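# Place a blue sponge flat on the shelf's top tier

## Task

Set one blue sponge down so it lies flat on the shelf's upper level. Do not shift the shelf, and keep any other sponges there flat and not touching each other. When finished, neither gripper may be in contact with any sponge.

## Robot and tools

Robot: two 6-joint arms, left_arm and right_arm, each ending in a two-finger parallel gripper with a wrist camera. left_arm sits on the +y side; the names say nothing about image sides. Calibrated bases in the scene frame: left_arm at (+0.028, +0.365, +0.044) m, right_arm at (+0.028, -0.352, +0.027) m, both almost unrotated (tiny yaw). A camera stand is fixed behind the arms.

Frames: the scene frame has its origin at table-top height, halfway between the nominal bases, with +x pointing out over the table, +y toward left_arm and +z up. Fixed cameras and the table use this frame. Every hand pose, Hand target and offset for an arm uses that arm's own base axes, and rotations turn about the Hand target position. Gripper axes: fingers point along +z and separate along y. end_effector_position is the point between the pads, roughly 1 cm short of the fingertips.

execute_actions(actions, cameras): actions is a list of actions; each action is a list of up to 15 rows, one row per 1/30 s control step (a short action repeats its last row to fill 15). Each row is one list of 14 numbers, all within [-1, 1], covering both arms even if one stays still: left dx, dy, dz, rx, ry, rz, opening, then the same seven for right. The six pose numbers are offsets, not poses, measured from that arm's Hand target as it was when the action began; every row counts from that same start, so repeating an offset moves further. Scale: 1.0 equals 0.6 m for dx, dy, dz and 180 degrees for the rotation vector rx, ry, rz. A translation longer than 1.0 is shortened along its direction. Opening is absolute: +1 fully open (0.094 m), -1 closed; 0 means half open, so to leave a gripper alone resend its current command. Six zeros re-request the present Hand target. cameras: list of names, ["all"], or []; unknown names void the call. Images come only with an empty actions list or when requested.

move(target, speed, blend, opening_speed, grip_force, blocking, cameras): target is one 14-number row like above, or a list of up to 15 such rows visited in turn; every row is an offset from the same starting Hand targets, not from the previous row. speed: m/s, 0.002 to 2.9, default 0.25 (rotation up to twice that in rad/s), one value or one per target. blend: metres of corner rounding per intermediate target; 0 stops at each. opening_speed: rate on the -1..+1 scale per second, at least 0.2; use it to close gently. grip_force: newtons per pad, 10 to 50, one value or one per arm, persisting until changed; lower force closes slowly. blocking=false returns after about 0.5 s while motion continues. All paths share a 10 s cap. Openings in the first target go out immediately; openings in later targets apply once the arms arrive and rest there.

wait(seconds 0-10, cameras) lets time pass holding commands. stop(cameras) brakes a running move. zoom_image(camera, region=[x0, y0, x1, y1]) enlarges part of the newest image of cam_head_left, cam_head_right, cam_left_wrist or cam_right_wrist, region no more than 504 px each way, origin top-left. read_manual gives licence texts only. finished_scene(scene) ends the current scene; pass its number; it cannot be reversed.

Results: per arm, end_effector_position (m) and end_effector_quat_wxyz in its base frame, the Hand target (last command after clipping; the next offsets start here), Tool commands, grip_measured (same scale as opening), Joint positions (last entry is finger gap in m), Joint velocities (may be omitted when all still), joint torques (offset and noisy, include arm weight), motor temperatures, and for execute_actions some per-step positions. move adds a line giving the ending (done, off_target, moving, held, fault) and limits (paced = pose clipped, held = steps withheld). done means at rest within 10 mm and 2 degrees; neither done nor off_target reveals contact.

Cautions: grippers often rest a few centimetres from the command because of friction and weight; if short, send the remaining gap as an offset. Commanded orientation is clipped to 40 degrees from the current one each step. Avoid paths passing near an arm's own base. Blocked arms keep pushing until commanded back past the gripper. Faster motion means harder impacts, so approach the shelf and sponges slowly and never hit the shelf or table hard. The sponge is soft: close with opening_speed and moderate force; grip_measured keeps following the command past contact. Release by commanding an opening well above grip_measured, then lift clear so nothing touches a sponge at the end. Never let anything fall or be left off the table. Keep the two arms and grippers apart; the clearance check does not protect grippers or wrist cameras. Motors warm when holding loads or straining: MOTOR HOT appears at 75 °C, at 90 °C the arm folds and idles, at 100 °C it goes limp. Cameras are 896x504 each.

Each tool is called after ">>>" as name(argument=value, ...), one argument or row to a line, values as JSON.

## Session

>>> execute_actions(
  actions=[],
)

Scene clock: 0.00 s.
left_arm: end_effector_position=(+0.4057, +0.0233, +0.1009) grip_measured=+1.000 end_effector_quat_wxyz=(+0.592, -0.061, +0.803, -0.007) | right_arm: end_effector_position=(+0.4054, -0.0345, +0.1184) grip_measured=+1.000 end_effector_quat_wxyz=(+0.612, +0.054, +0.785, -0.084)
Joint positions: left_arm=[0.048 1.581 0.38 0.898 -0.015 -0.093 0.094] | right_arm=[0 1.563 0.378 0.94 0.199 -0.019 0.094]
Joint velocities: within noise
Joint torques (N m): no reading
Motor temperatures (°C): left_arm=[26 27 29 25 24 27 28] | right_arm=[28 29 27 27 27 28 28]
Heat: left arm: 29 °C; right arm: 29 °C.
Hand target: left_arm +0.4108, +0.0244, +0.1161; +0.610, -0.060, +0.791, -0.004 | right_arm +0.4098, -0.0359, +0.1341; +0.629, +0.060, +0.770, -0.083
Tool commands: left_gripper/opening=+1.0 right_gripper/opening=+1.0

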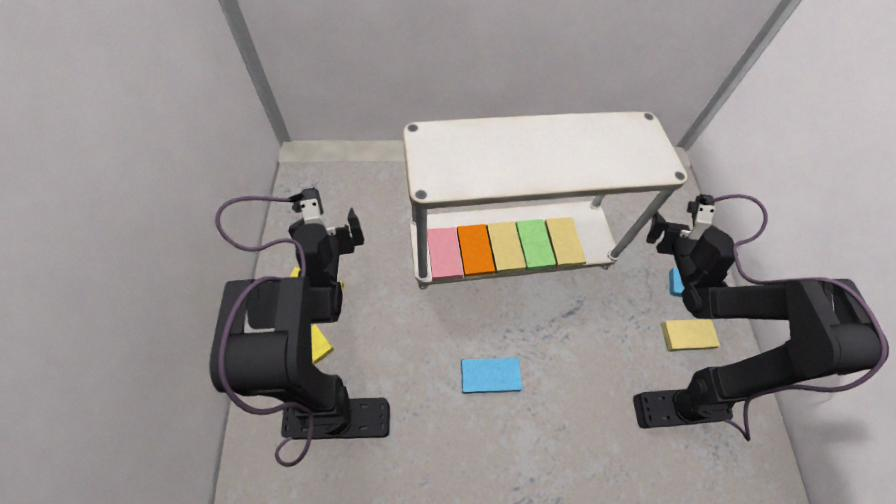

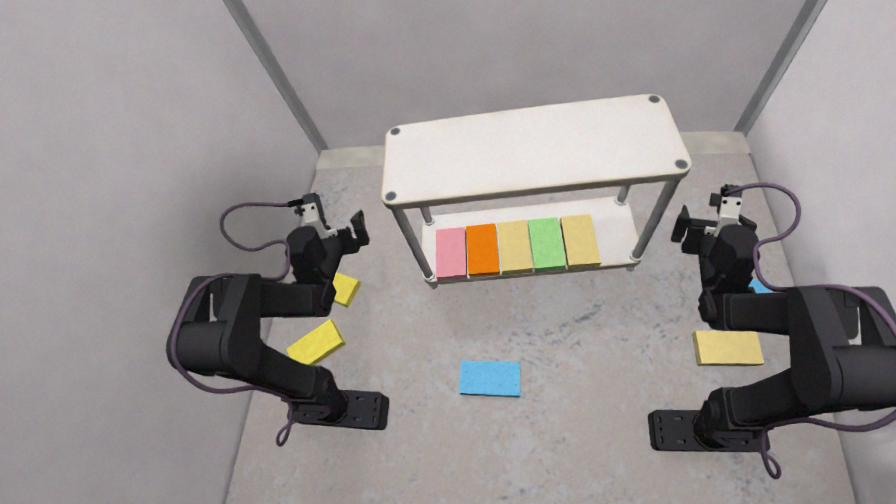

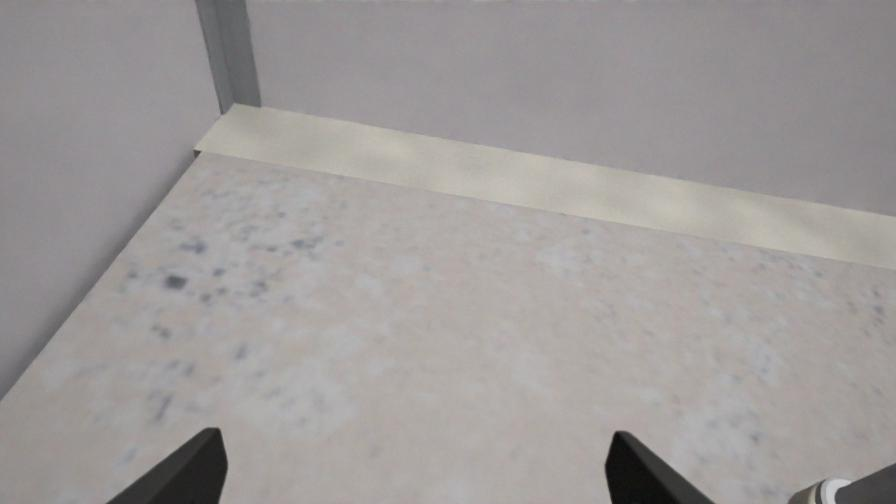

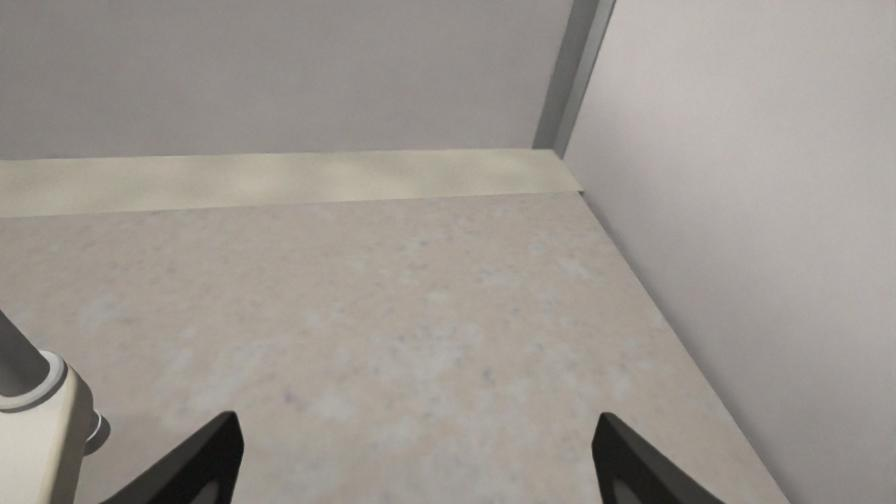

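>>> move(
  target=[
    [0,0,0,0,0,0,1,-0.317,0,0.11,0,0,0,1],
    [0,0,0,0,0,0,1,-0.517,0.543,0.11,-0.101,0.1527,0.5456,1],
  ],
  blend=[0.05,0],
  cameras=["all"],
)

Scene clock: 8.20 s.
left_arm: end_effector_position=(+0.4057, +0.0233, +0.1009) grip_measured=+1.000 end_effector_quat_wxyz=(+0.592, -0.061, +0.803, -0.007) | right_arm: end_effector_position=(+0.0971, +0.2702, +0.1676) grip_measured=+1.000 end_effector_quat_wxyz=(-0.253, +0.634, -0.677, -0.275)
Joint positions: left_arm=[0.048 1.581 0.38 0.898 -0.015 -0.093 0.094] | right_arm=[0.97 1.012 0.813 -0.706 -0.409 -0.393 0.094]
Joint torques (N m): left_arm=[0.05 -4.86 5.18 1.87 0 -0.01] | right_arm=[0.39 -2.37 9.32 2.12 -0.45 -0.09]
Heat: left arm: 30 °C; right arm: 29 °C.
Hand target: left_arm +0.4108, +0.0244, +0.1161; +0.610, -0.060, +0.791, -0.004 | right_arm +0.0996, +0.2899, +0.2001; -0.299, +0.641, -0.641, -0.299
Off the commanded pose: left_arm 0.016 m, 3 deg | right_arm 0.038 m, 7 deg.
move: off_target (left_arm, right_arm)

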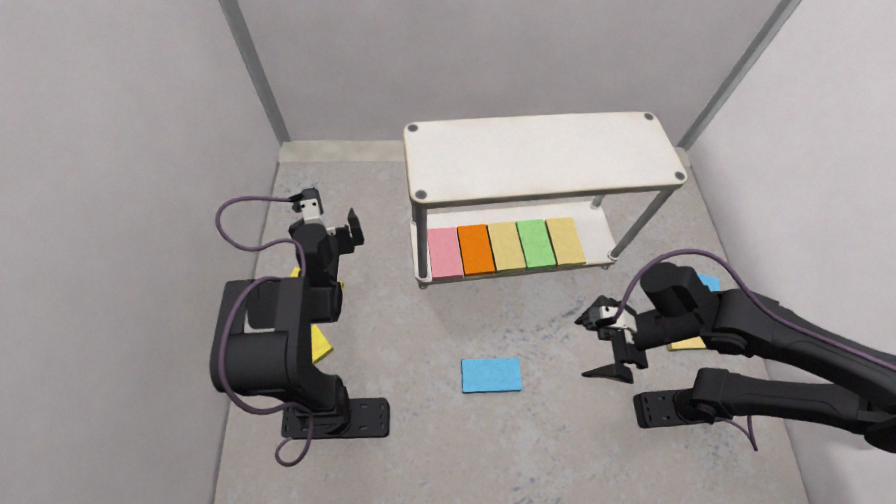

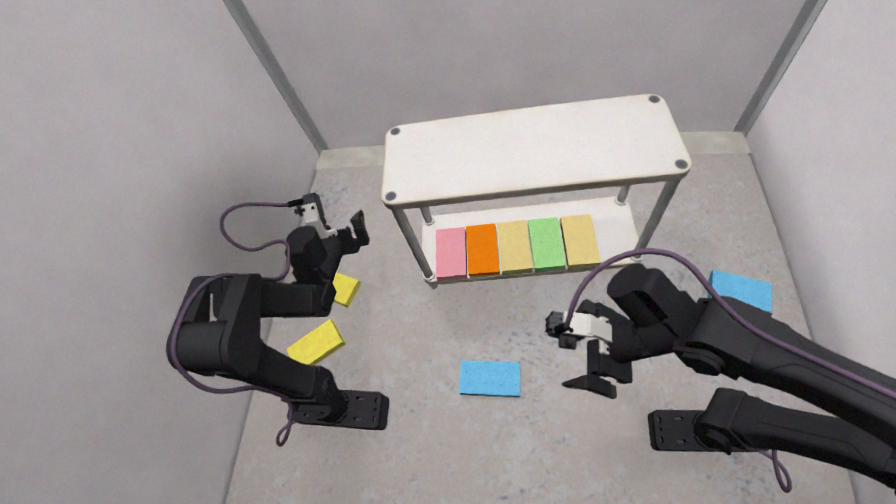

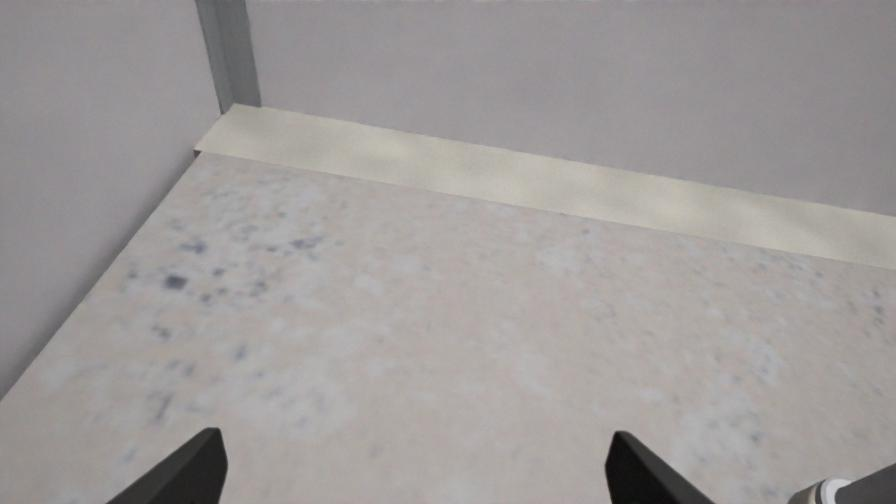

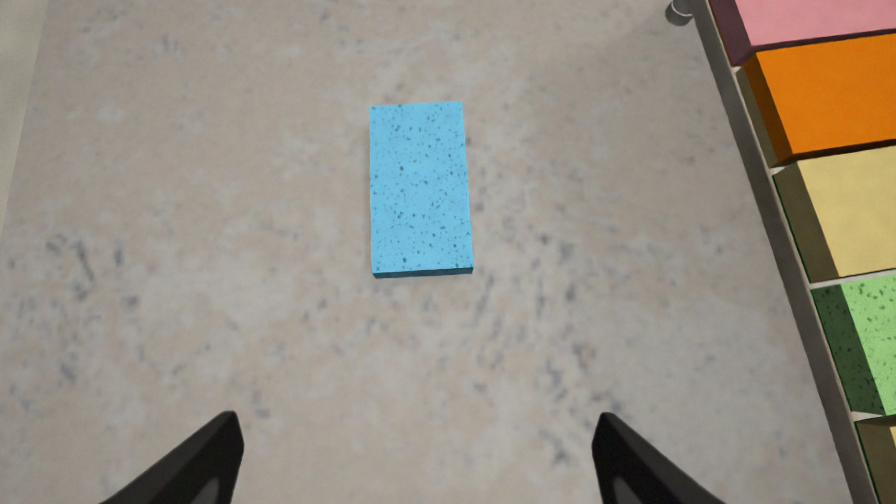

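>>> move(
  target=[0,0,0,0,0,0,1,-0.021,0.2,-0.133,0,0,0,1],
  cameras=["cam_right_wrist","cam_head_right"],
)

Scene clock: 11.27 s.
left_arm: end_effector_position=(+0.4057, +0.0233, +0.1009) grip_measured=+1.000 end_effector_quat_wxyz=(+0.592, -0.061, +0.803, -0.007) | right_arm: end_effector_position=(+0.0789, +0.3885, +0.0948) grip_measured=+1.000 end_effector_quat_wxyz=(-0.257, +0.651, -0.657, -0.278)
Joint positions: left_arm=[0.048 1.581 0.38 0.898 -0.015 -0.093 0.094] | right_arm=[1.26 1.49 0.813 -0.147 -0.24 -0.208 0.094]
Joint torques (N m): left_arm=[0.05 -4.82 5.15 1.87 -0.01 0.01] | right_arm=[0.24 -5.48 7.84 2.34 -0.09 0.06]
Heat: left arm: 30 °C; right arm: 30 °C.
Hand target: left_arm +0.4108, +0.0244, +0.1161; +0.610, -0.060, +0.791, -0.004 | right_arm +0.0870, +0.4099, +0.1203; -0.299, +0.641, -0.641, -0.299
Off the commanded pose: left_arm 0.016 m, 3 deg | right_arm 0.034 m, 6 deg.
move: off_target (left_arm, right_arm)
Images, in order (width x height): cam_head_right 896x504, cam_right_wrist 896x504.

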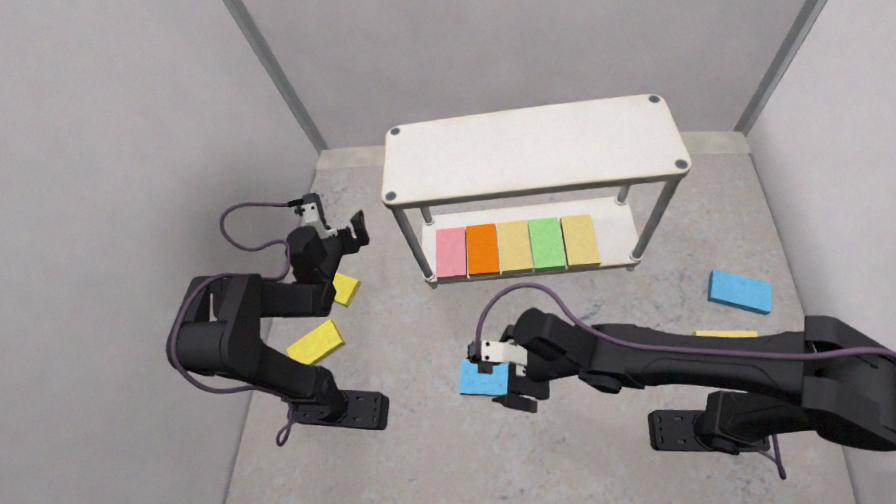

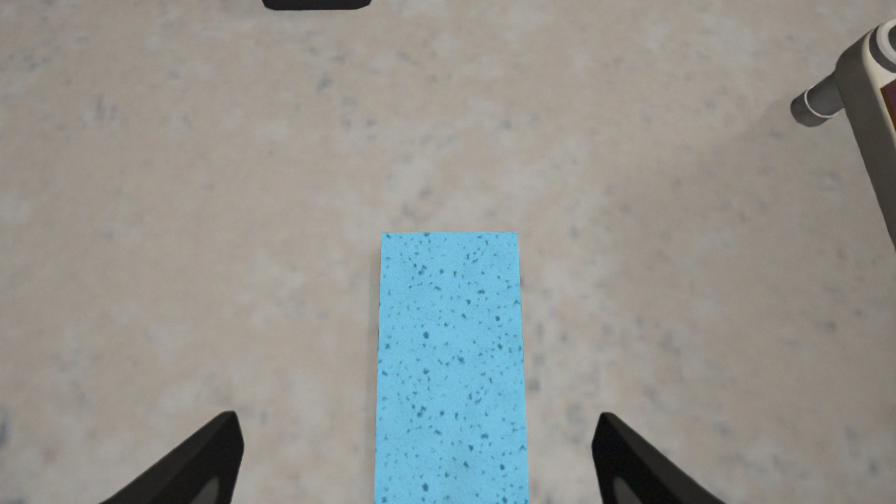

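>>> move(
  target=[0,0,0,0,0,0,1,0.012,0.033,-0.11,0,0,0,1],
  speed=0.15,
  cameras=["cam_head_left","cam_right_wrist","cam_head_right"],
)

Scene clock: 13.30 s.
left_arm: end_effector_position=(+0.4057, +0.0233, +0.1009) grip_measured=+1.000 end_effector_quat_wxyz=(+0.592, -0.061, +0.803, -0.007) | right_arm: end_effector_position=(+0.0896, +0.4220, +0.0454) grip_measured=+1.000 end_effector_quat_wxyz=(-0.274, +0.648, -0.650, -0.287)
Joint positions: left_arm=[0.048 1.581 0.38 0.898 -0.015 -0.093 0.094] | right_arm=[1.26 1.727 0.795 0.149 -0.24 -0.208 0.094]
Joint torques (N m): left_arm=[0.03 -4.88 5.19 1.86 -0.02 -0.01] | right_arm=[0.05 -6.86 3.82 2.41 -0.1 0.05]
Heat: left arm: 30 °C; right arm: 31 °C.
Hand target: left_arm +0.4108, +0.0244, +0.1161; +0.610, -0.060, +0.791, -0.004 | right_arm +0.0942, +0.4297, +0.0543; -0.299, +0.641, -0.641, -0.299
Off the commanded pose: left_arm 0.016 m, 3 deg | right_arm 0.013 m, 3 deg.
move: off_target (left_arm, right_arm)
Images, in order (width x height): cam_head_left 896x504, cam_head_right 896x504, cam_right_wrist 896x504.

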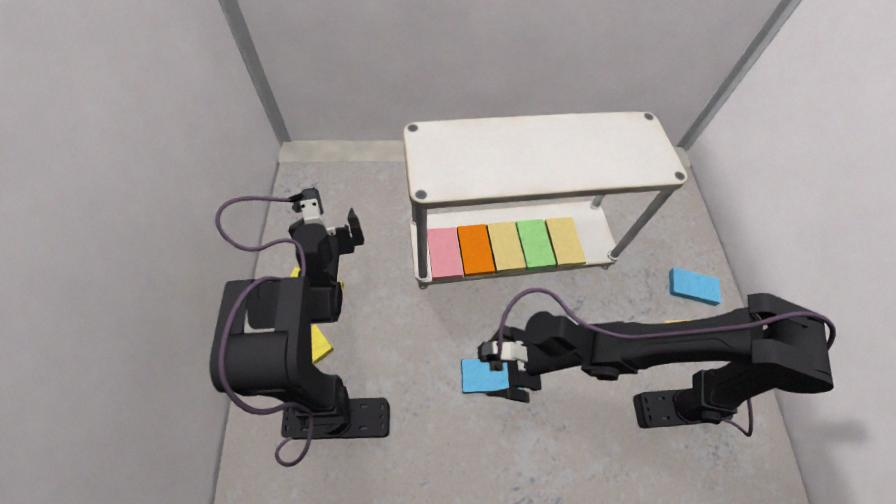

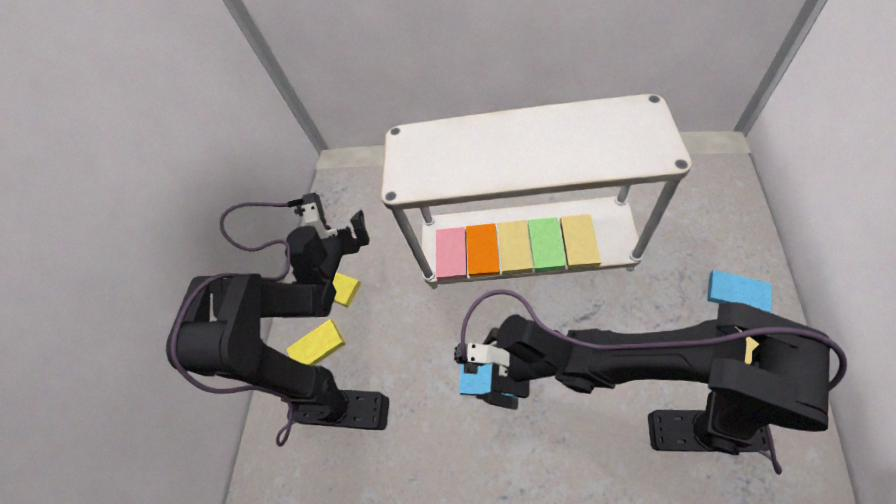

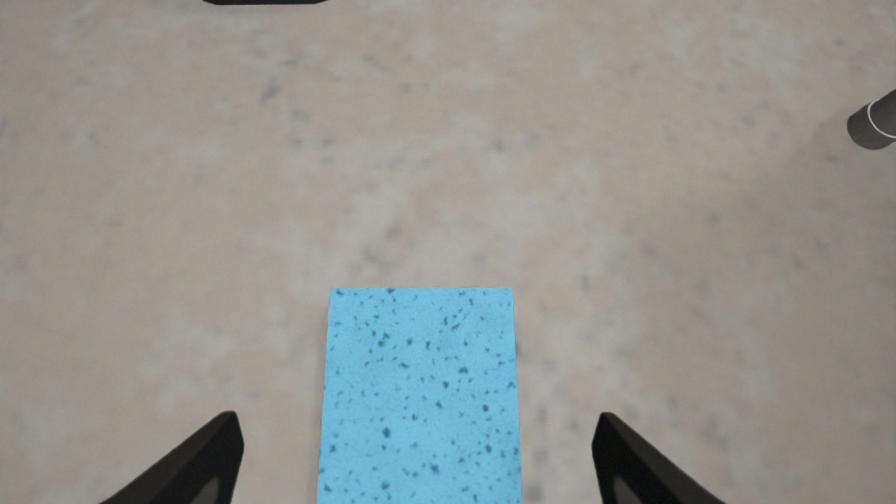

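>>> move(
  target=[0,0,0,0,0,0,1,-0.002,-0.012,-0.07,0,0,0,1],
  speed=0.1,
  cameras=["cam_head_right","cam_right_wrist"],
)

Scene clock: 15.03 s.
left_arm: end_effector_position=(+0.4057, +0.0233, +0.1009) grip_measured=+1.000 end_effector_quat_wxyz=(+0.592, -0.061, +0.803, -0.007) | right_arm: end_effector_position=(+0.0876, +0.4157, +0.0045) grip_measured=+1.000 end_effector_quat_wxyz=(-0.275, +0.648, -0.650, -0.288)
Joint positions: left_arm=[0.048 1.581 0.38 0.898 -0.015 -0.093 0.094] | right_arm=[1.26 1.837 0.706 0.351 -0.24 -0.208 0.094]
Joint torques (N m): left_arm=[0.01 -4.83 5.09 1.86 -0.01 -0.02] | right_arm=[-0.29 -6.82 3.28 2.41 -0.12 0.03]
Heat: left arm: 30 °C; right arm: 31 °C.
Hand target: left_arm +0.4108, +0.0244, +0.1161; +0.610, -0.060, +0.791, -0.004 | right_arm +0.0930, +0.4225, +0.0123; -0.299, +0.641, -0.641, -0.299
Off the commanded pose: left_arm 0.016 m, 3 deg | right_arm 0.012 m, 3 deg.
move: off_target (left_arm, right_arm)
Images, in order (width x height): cam_head_right 896x504, cam_right_wrist 896x504.

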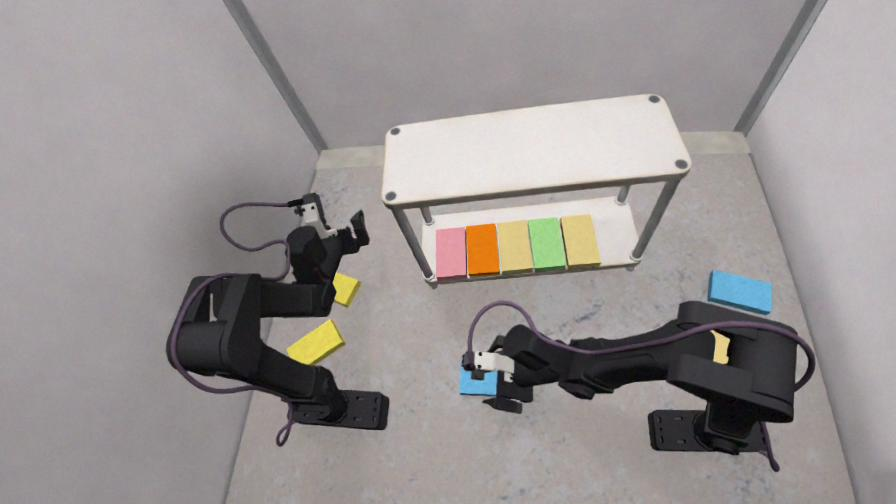

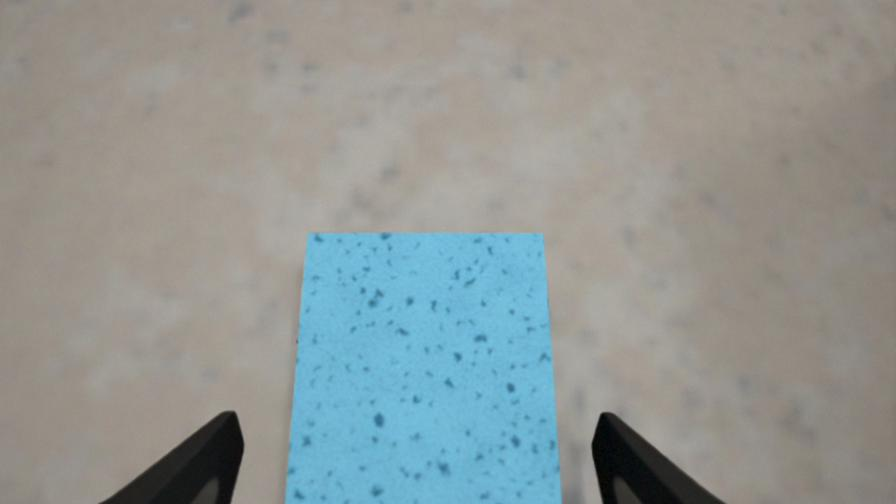

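>>> move(
  target=[0,0,0,0,0,0,1,0,-0.004,-0.019,0,0,0,1],
  speed=0.08,
  cameras=["cam_right_wrist"],
)

>>> move(
  target=[0,0,0,0,0,0,1,0,0,0,0,0,0,0.3],
  grip_force=20,
  opening_speed=0.5,
  cameras=["cam_right_wrist"],
)

Scene clock: 16.50 s.
left_arm: end_effector_position=(+0.4057, +0.0233, +0.1009) grip_measured=+1.000 end_effector_quat_wxyz=(+0.592, -0.061, +0.803, -0.007) | right_arm: end_effector_position=(+0.0872, +0.4144, -0.0058) grip_measured=+1.000 end_effector_quat_wxyz=(-0.278, +0.651, -0.646, -0.287)
Joint positions: left_arm=[0.048 1.581 0.38 0.898 -0.015 -0.093 0.094] | right_arm=[1.26 1.872 0.688 0.408 -0.24 -0.218 0.094]
Joint torques (N m): left_arm=[-0.01 -4.82 5.11 1.85 -0.01 -0.02] | right_arm=[-0.51 -6.78 2.96 2.39 -0.14 0.01]
Motor temperatures (°C): left_arm=[26 28 30 29 24 27 28] | right_arm=[28 30 28 32 27 28 28]
Heat: left arm: 30 °C; right arm: 32 °C.
Hand target: left_arm +0.4108, +0.0244, +0.1161; +0.610, -0.060, +0.791, -0.004 | right_arm +0.0930, +0.4201, +0.0009; -0.299, +0.641, -0.641, -0.299
Off the commanded pose: left_arm 0.016 m, 3 deg | right_arm 0.011 m, 3 deg.
move: off_target (left_arm, right_arm)
Images, in order (width x height): cam_right_wrist 896x504.

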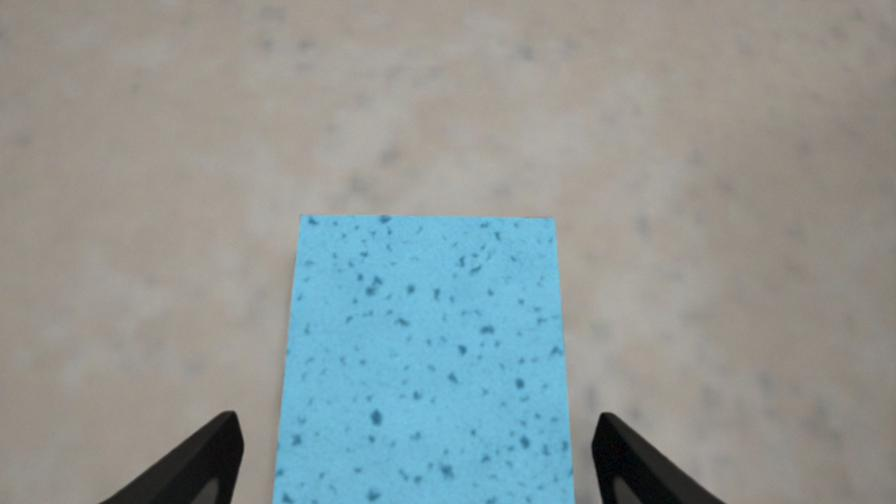

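Scene clock: 19.67 s.
left_arm: end_effector_position=(+0.4057, +0.0233, +0.1009) grip_measured=+1.000 end_effector_quat_wxyz=(+0.592, -0.061, +0.803, -0.007) | right_arm: end_effector_position=(+0.0872, +0.4145, -0.0062) grip_measured=+0.425 end_effector_quat_wxyz=(-0.278, +0.651, -0.646, -0.287)
Joint positions: left_arm=[0.048 1.581 0.38 0.898 -0.015 -0.093 0.094] | right_arm=[1.26 1.874 0.688 0.41 -0.24 -0.218 0.067]
Joint torques (N m): left_arm=[0.08 -4.83 5.12 1.86 -0.01 -0.02] | right_arm=[-0.51 -6.82 2.96 2.4 -0.14 0.01]
Heat: left arm: 31 °C; right arm: 33 °C.
Hand target: left_arm +0.4108, +0.0244, +0.1161; +0.610, -0.060, +0.791, -0.004 | right_arm +0.0930, +0.4201, +0.0009; -0.299, +0.641, -0.641, -0.299
Off the commanded pose: left_arm 0.016 m, 3 deg | right_arm 0.011 m, 3 deg.
grip_force (N): 20, 20
move: off_target (left_arm, right_arm)
Images, in order (width x height): cam_right_wrist 896x504.

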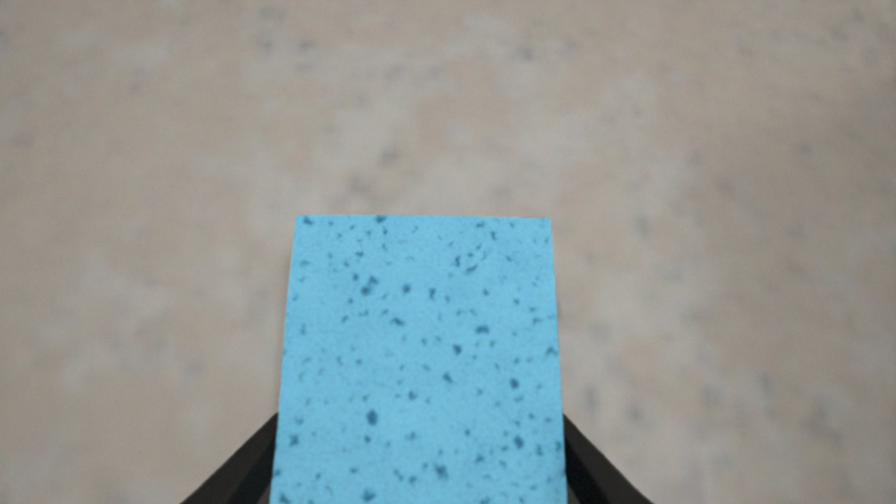

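>>> move(
  target=[0,0,0,0,0,0,1,0,0,0.1,0,0,0,0.3],
  speed=0.12,
  cameras=["cam_right_wrist"],
)

>>> move(
  target=[0,0,0,0,0,0,1,0,-0.08,0.64,0,0,0,0.3],
  speed=0.25,
  cameras=["all"],
)

Scene clock: 21.40 s.
left_arm: end_effector_position=(+0.4057, +0.0233, +0.1009) grip_measured=+1.000 end_effector_quat_wxyz=(+0.592, -0.061, +0.803, -0.007) | right_arm: end_effector_position=(+0.0863, +0.4117, +0.0397) grip_measured=+0.424 end_effector_quat_wxyz=(-0.286, +0.649, -0.642, -0.291)
Joint positions: left_arm=[0.048 1.581 0.38 0.898 -0.015 -0.093 0.094] | right_arm=[1.26 1.705 0.715 0.233 -0.24 -0.218 0.067]
Joint torques (N m): left_arm=[0.01 -4.88 5.14 1.86 -0.02 -0.02] | right_arm=[-0.5 -8.66 7.53 1.3 -0.13 0.02]
Heat: left arm: 31 °C; right arm: 33 °C.
Hand target: left_arm +0.4108, +0.0244, +0.1161; +0.610, -0.060, +0.791, -0.004 | right_arm +0.0930, +0.4201, +0.0609; -0.299, +0.641, -0.641, -0.299
Off the commanded pose: left_arm 0.016 m, 3 deg | right_arm 0.024 m, 2 deg.
grip_force (N): 20, 20
move: off_target (left_arm, right_arm)
Images, in order (width x height): cam_right_wrist 896x504.

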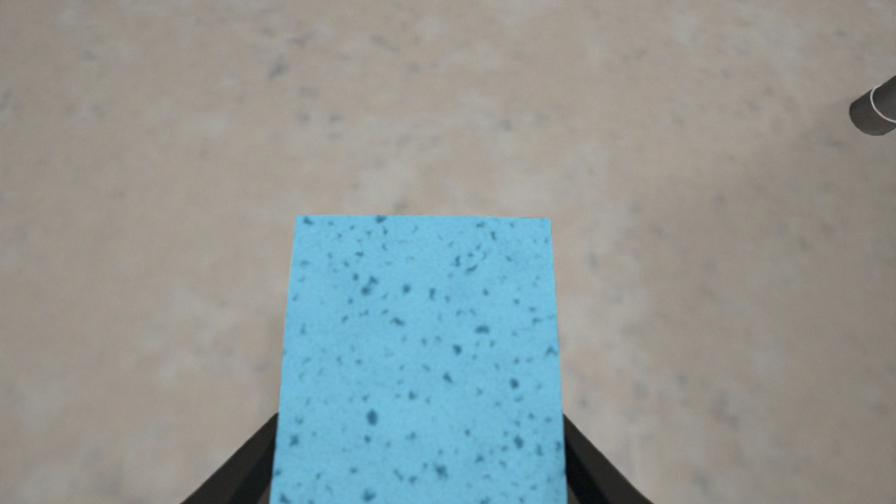

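Scene clock: 24.27 s.
left_arm: end_effector_position=(+0.4057, +0.0233, +0.1009) grip_measured=+1.000 end_effector_quat_wxyz=(+0.592, -0.061, +0.803, -0.007) | right_arm: end_effector_position=(+0.0961, +0.3822, +0.4379) grip_measured=+0.424 end_effector_quat_wxyz=(-0.314, +0.633, -0.640, -0.302)
Joint positions: left_arm=[0.048 1.581 0.38 0.898 -0.015 -0.093 0.094] | right_arm=[1.2 1.802 2.619 -1.517 -0.269 -0.234 0.067]
Joint torques (N m): left_arm=[0.02 -4.88 5.12 1.85 -0.01 -0.01] | right_arm=[-0.55 -6.3 5.87 1.36 -0.31 -0.07]
Heat: left arm: 31 °C; right arm: 32 °C.
Hand target: left_arm +0.4108, +0.0244, +0.1161; +0.610, -0.060, +0.791, -0.004 | right_arm +0.0930, +0.3721, +0.4449; -0.299, +0.641, -0.641, -0.299
Off the commanded pose: left_arm 0.016 m, 3 deg | right_arm 0.013 m, 2 deg.
joint sent to its limit (right arm) — joint 4 (wrist pitch), lower limit. The joint targets are off in position, not in orientation.
grip_force (N): 20, 20
move: off_target (left_arm, right_arm)

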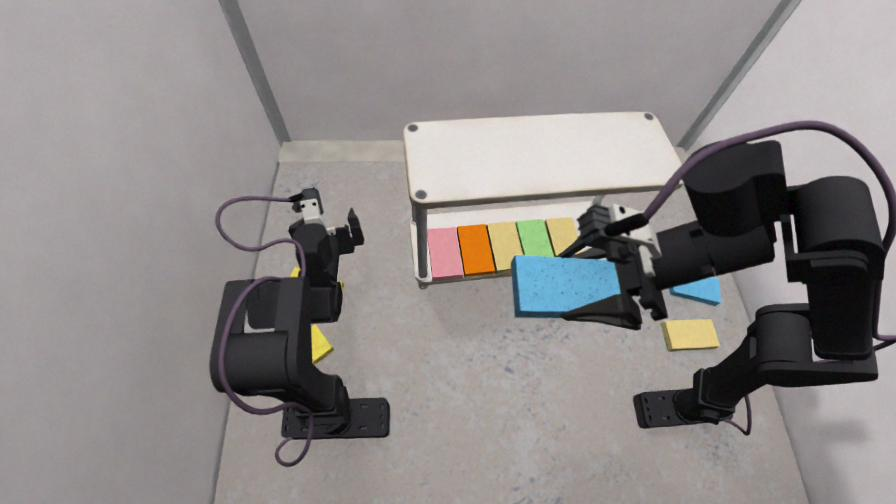

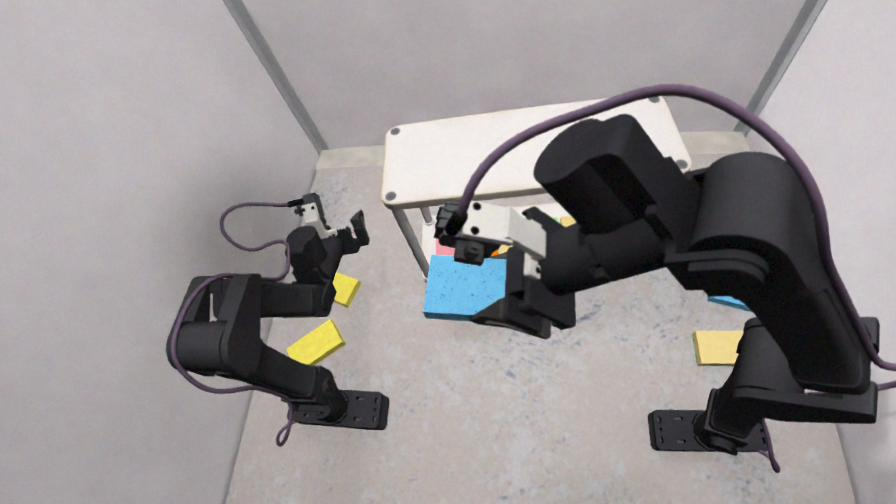

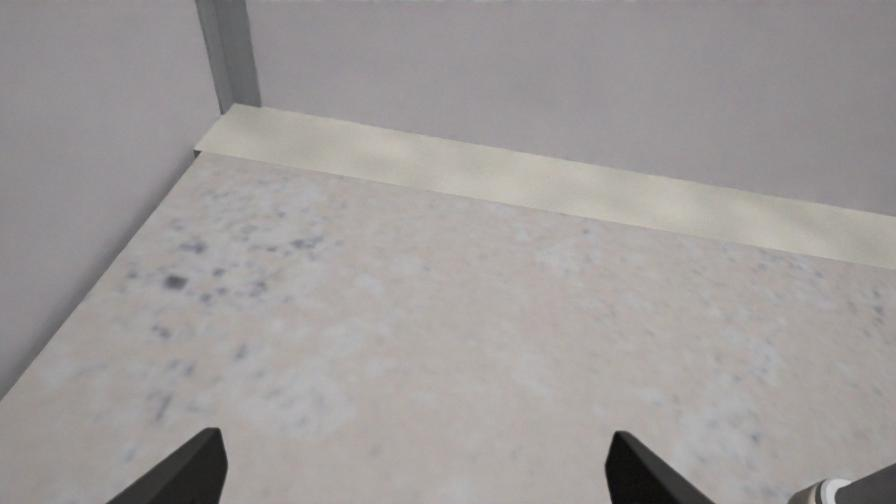

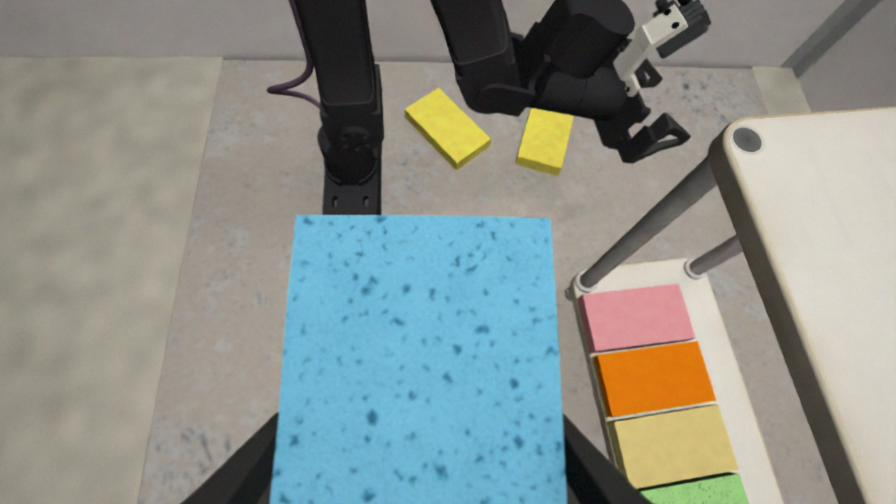

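>>> move(
  target=[0,0,0,0,0,0,1,0.395,-0.37,0,0.0342,-0.023,-0.3773,0.3],
  speed=0.2,
  cameras=["all"],
)

Scene clock: 30.30 s.
left_arm: end_effector_position=(+0.4057, +0.0233, +0.1009) grip_measured=+1.000 end_effector_quat_wxyz=(+0.592, -0.061, +0.803, -0.007) | right_arm: end_effector_position=(+0.3212, +0.1480, +0.4266) grip_measured=+0.424 end_effector_quat_wxyz=(+0.431, -0.177, +0.880, +0.086)
Joint positions: left_arm=[0.048 1.581 0.38 0.898 -0.015 -0.093 0.094] | right_arm=[0.451 1.495 2.16 -1.325 0.044 0.033 0.067]
Joint torques (N m): left_arm=[0.01 -4.82 5.16 1.87 -0.01 -0.01] | right_arm=[-0.39 -4.4 4.01 2.63 0.06 0.06]
Heat: left arm: 31 °C; right arm: 33 °C.
Hand target: left_arm +0.4108, +0.0244, +0.1161; +0.610, -0.060, +0.791, -0.004 | right_arm +0.3300, +0.1501, +0.4449; +0.468, -0.168, +0.863, +0.091
Off the commanded pose: left_arm 0.016 m, 3 deg | right_arm 0.020 m, 5 deg.
grip_force (N): 20, 20
move: off_target (left_arm, right_arm)

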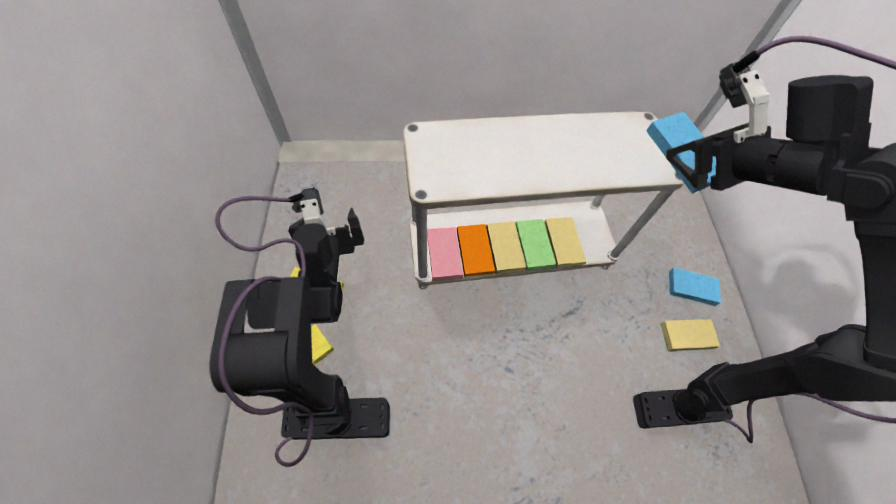

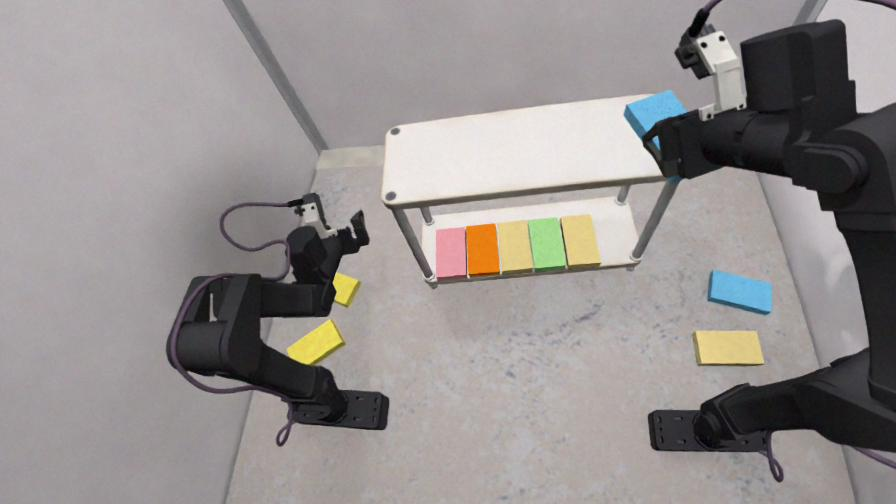

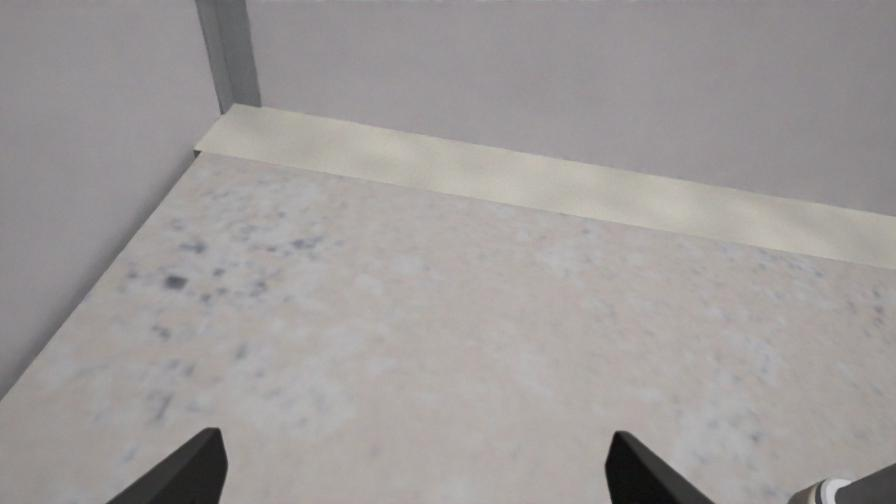

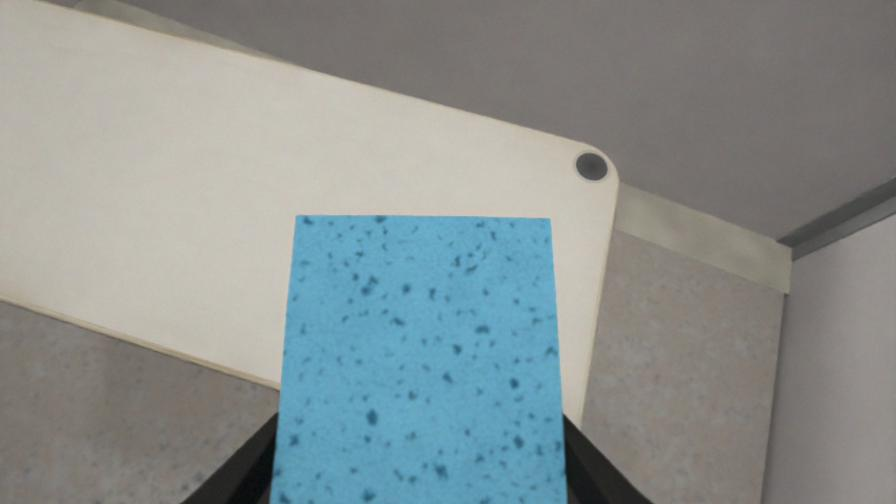

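>>> move(
  target=[0,0,0,0,0,0,1,0.148,0.087,0,-0.0104,0.0258,-0.044,0.3],
  speed=0.15,
  cameras=["all"],
)

Scene clock: 34.33 s.
left_arm: end_effector_position=(+0.4057, +0.0233, +0.1009) grip_measured=+1.000 end_effector_quat_wxyz=(+0.592, -0.061, +0.803, -0.007) | right_arm: end_effector_position=(+0.4279, +0.2083, +0.4364) grip_measured=+0.424 end_effector_quat_wxyz=(+0.478, -0.121, +0.867, +0.068)
Joint positions: left_arm=[0.048 1.581 0.38 0.898 -0.015 -0.093 0.094] | right_arm=[0.531 2.037 2.829 -1.37 0.213 0.139 0.067]
Joint torques (N m): left_arm=[0.06 -4.83 5.19 1.86 0 0] | right_arm=[0.29 -8.31 6.15 1.47 0.17 0.07]
Heat: left arm: 31 °C; right arm: 34 °C.
Hand target: left_arm +0.4108, +0.0244, +0.1161; +0.610, -0.060, +0.791, -0.004 | right_arm +0.4188, +0.2023, +0.4449; +0.435, -0.111, +0.892, +0.051
Off the commanded pose: left_arm 0.016 m, 3 deg | right_arm 0.014 m, 6 deg.
elbow stopped short (right arm): the move would have taken joint 3 (elbow) straighter than the controller allows.
grip_force (N): 20, 20
move: off_target (left_arm, right_arm)

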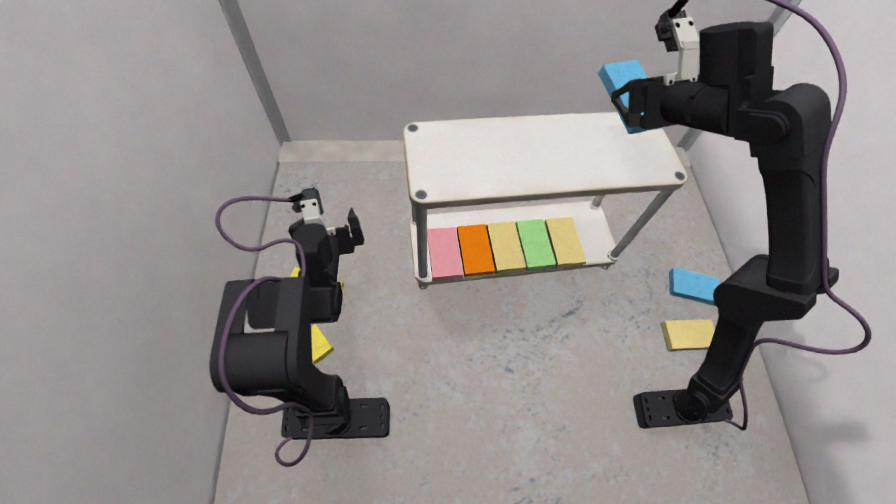

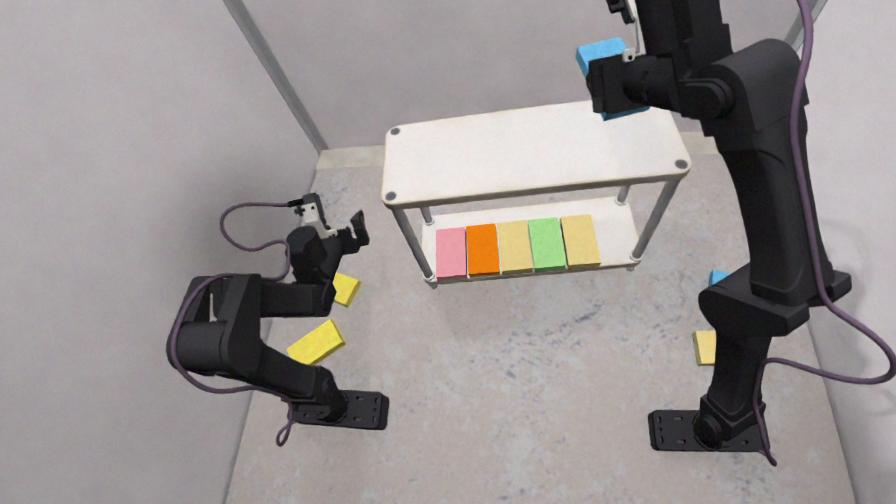

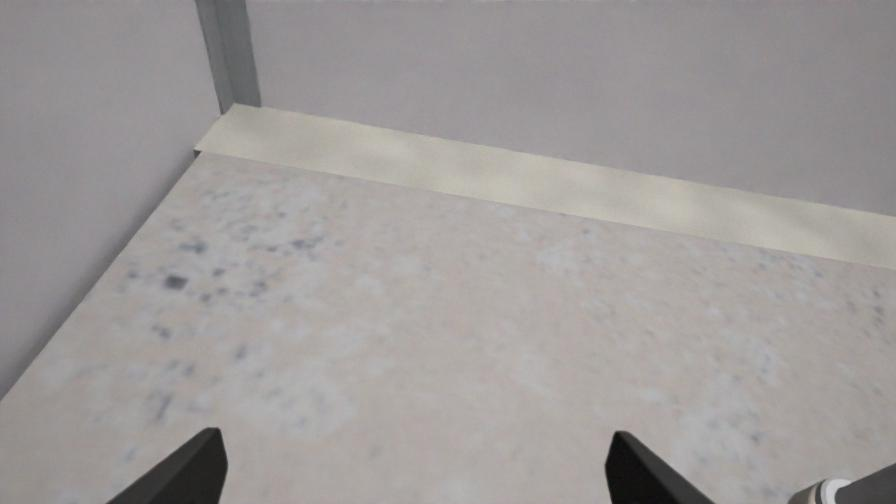

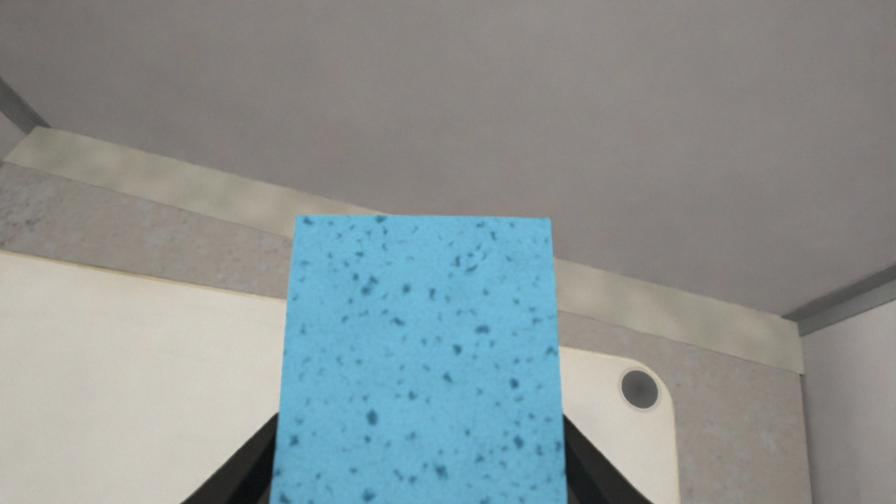

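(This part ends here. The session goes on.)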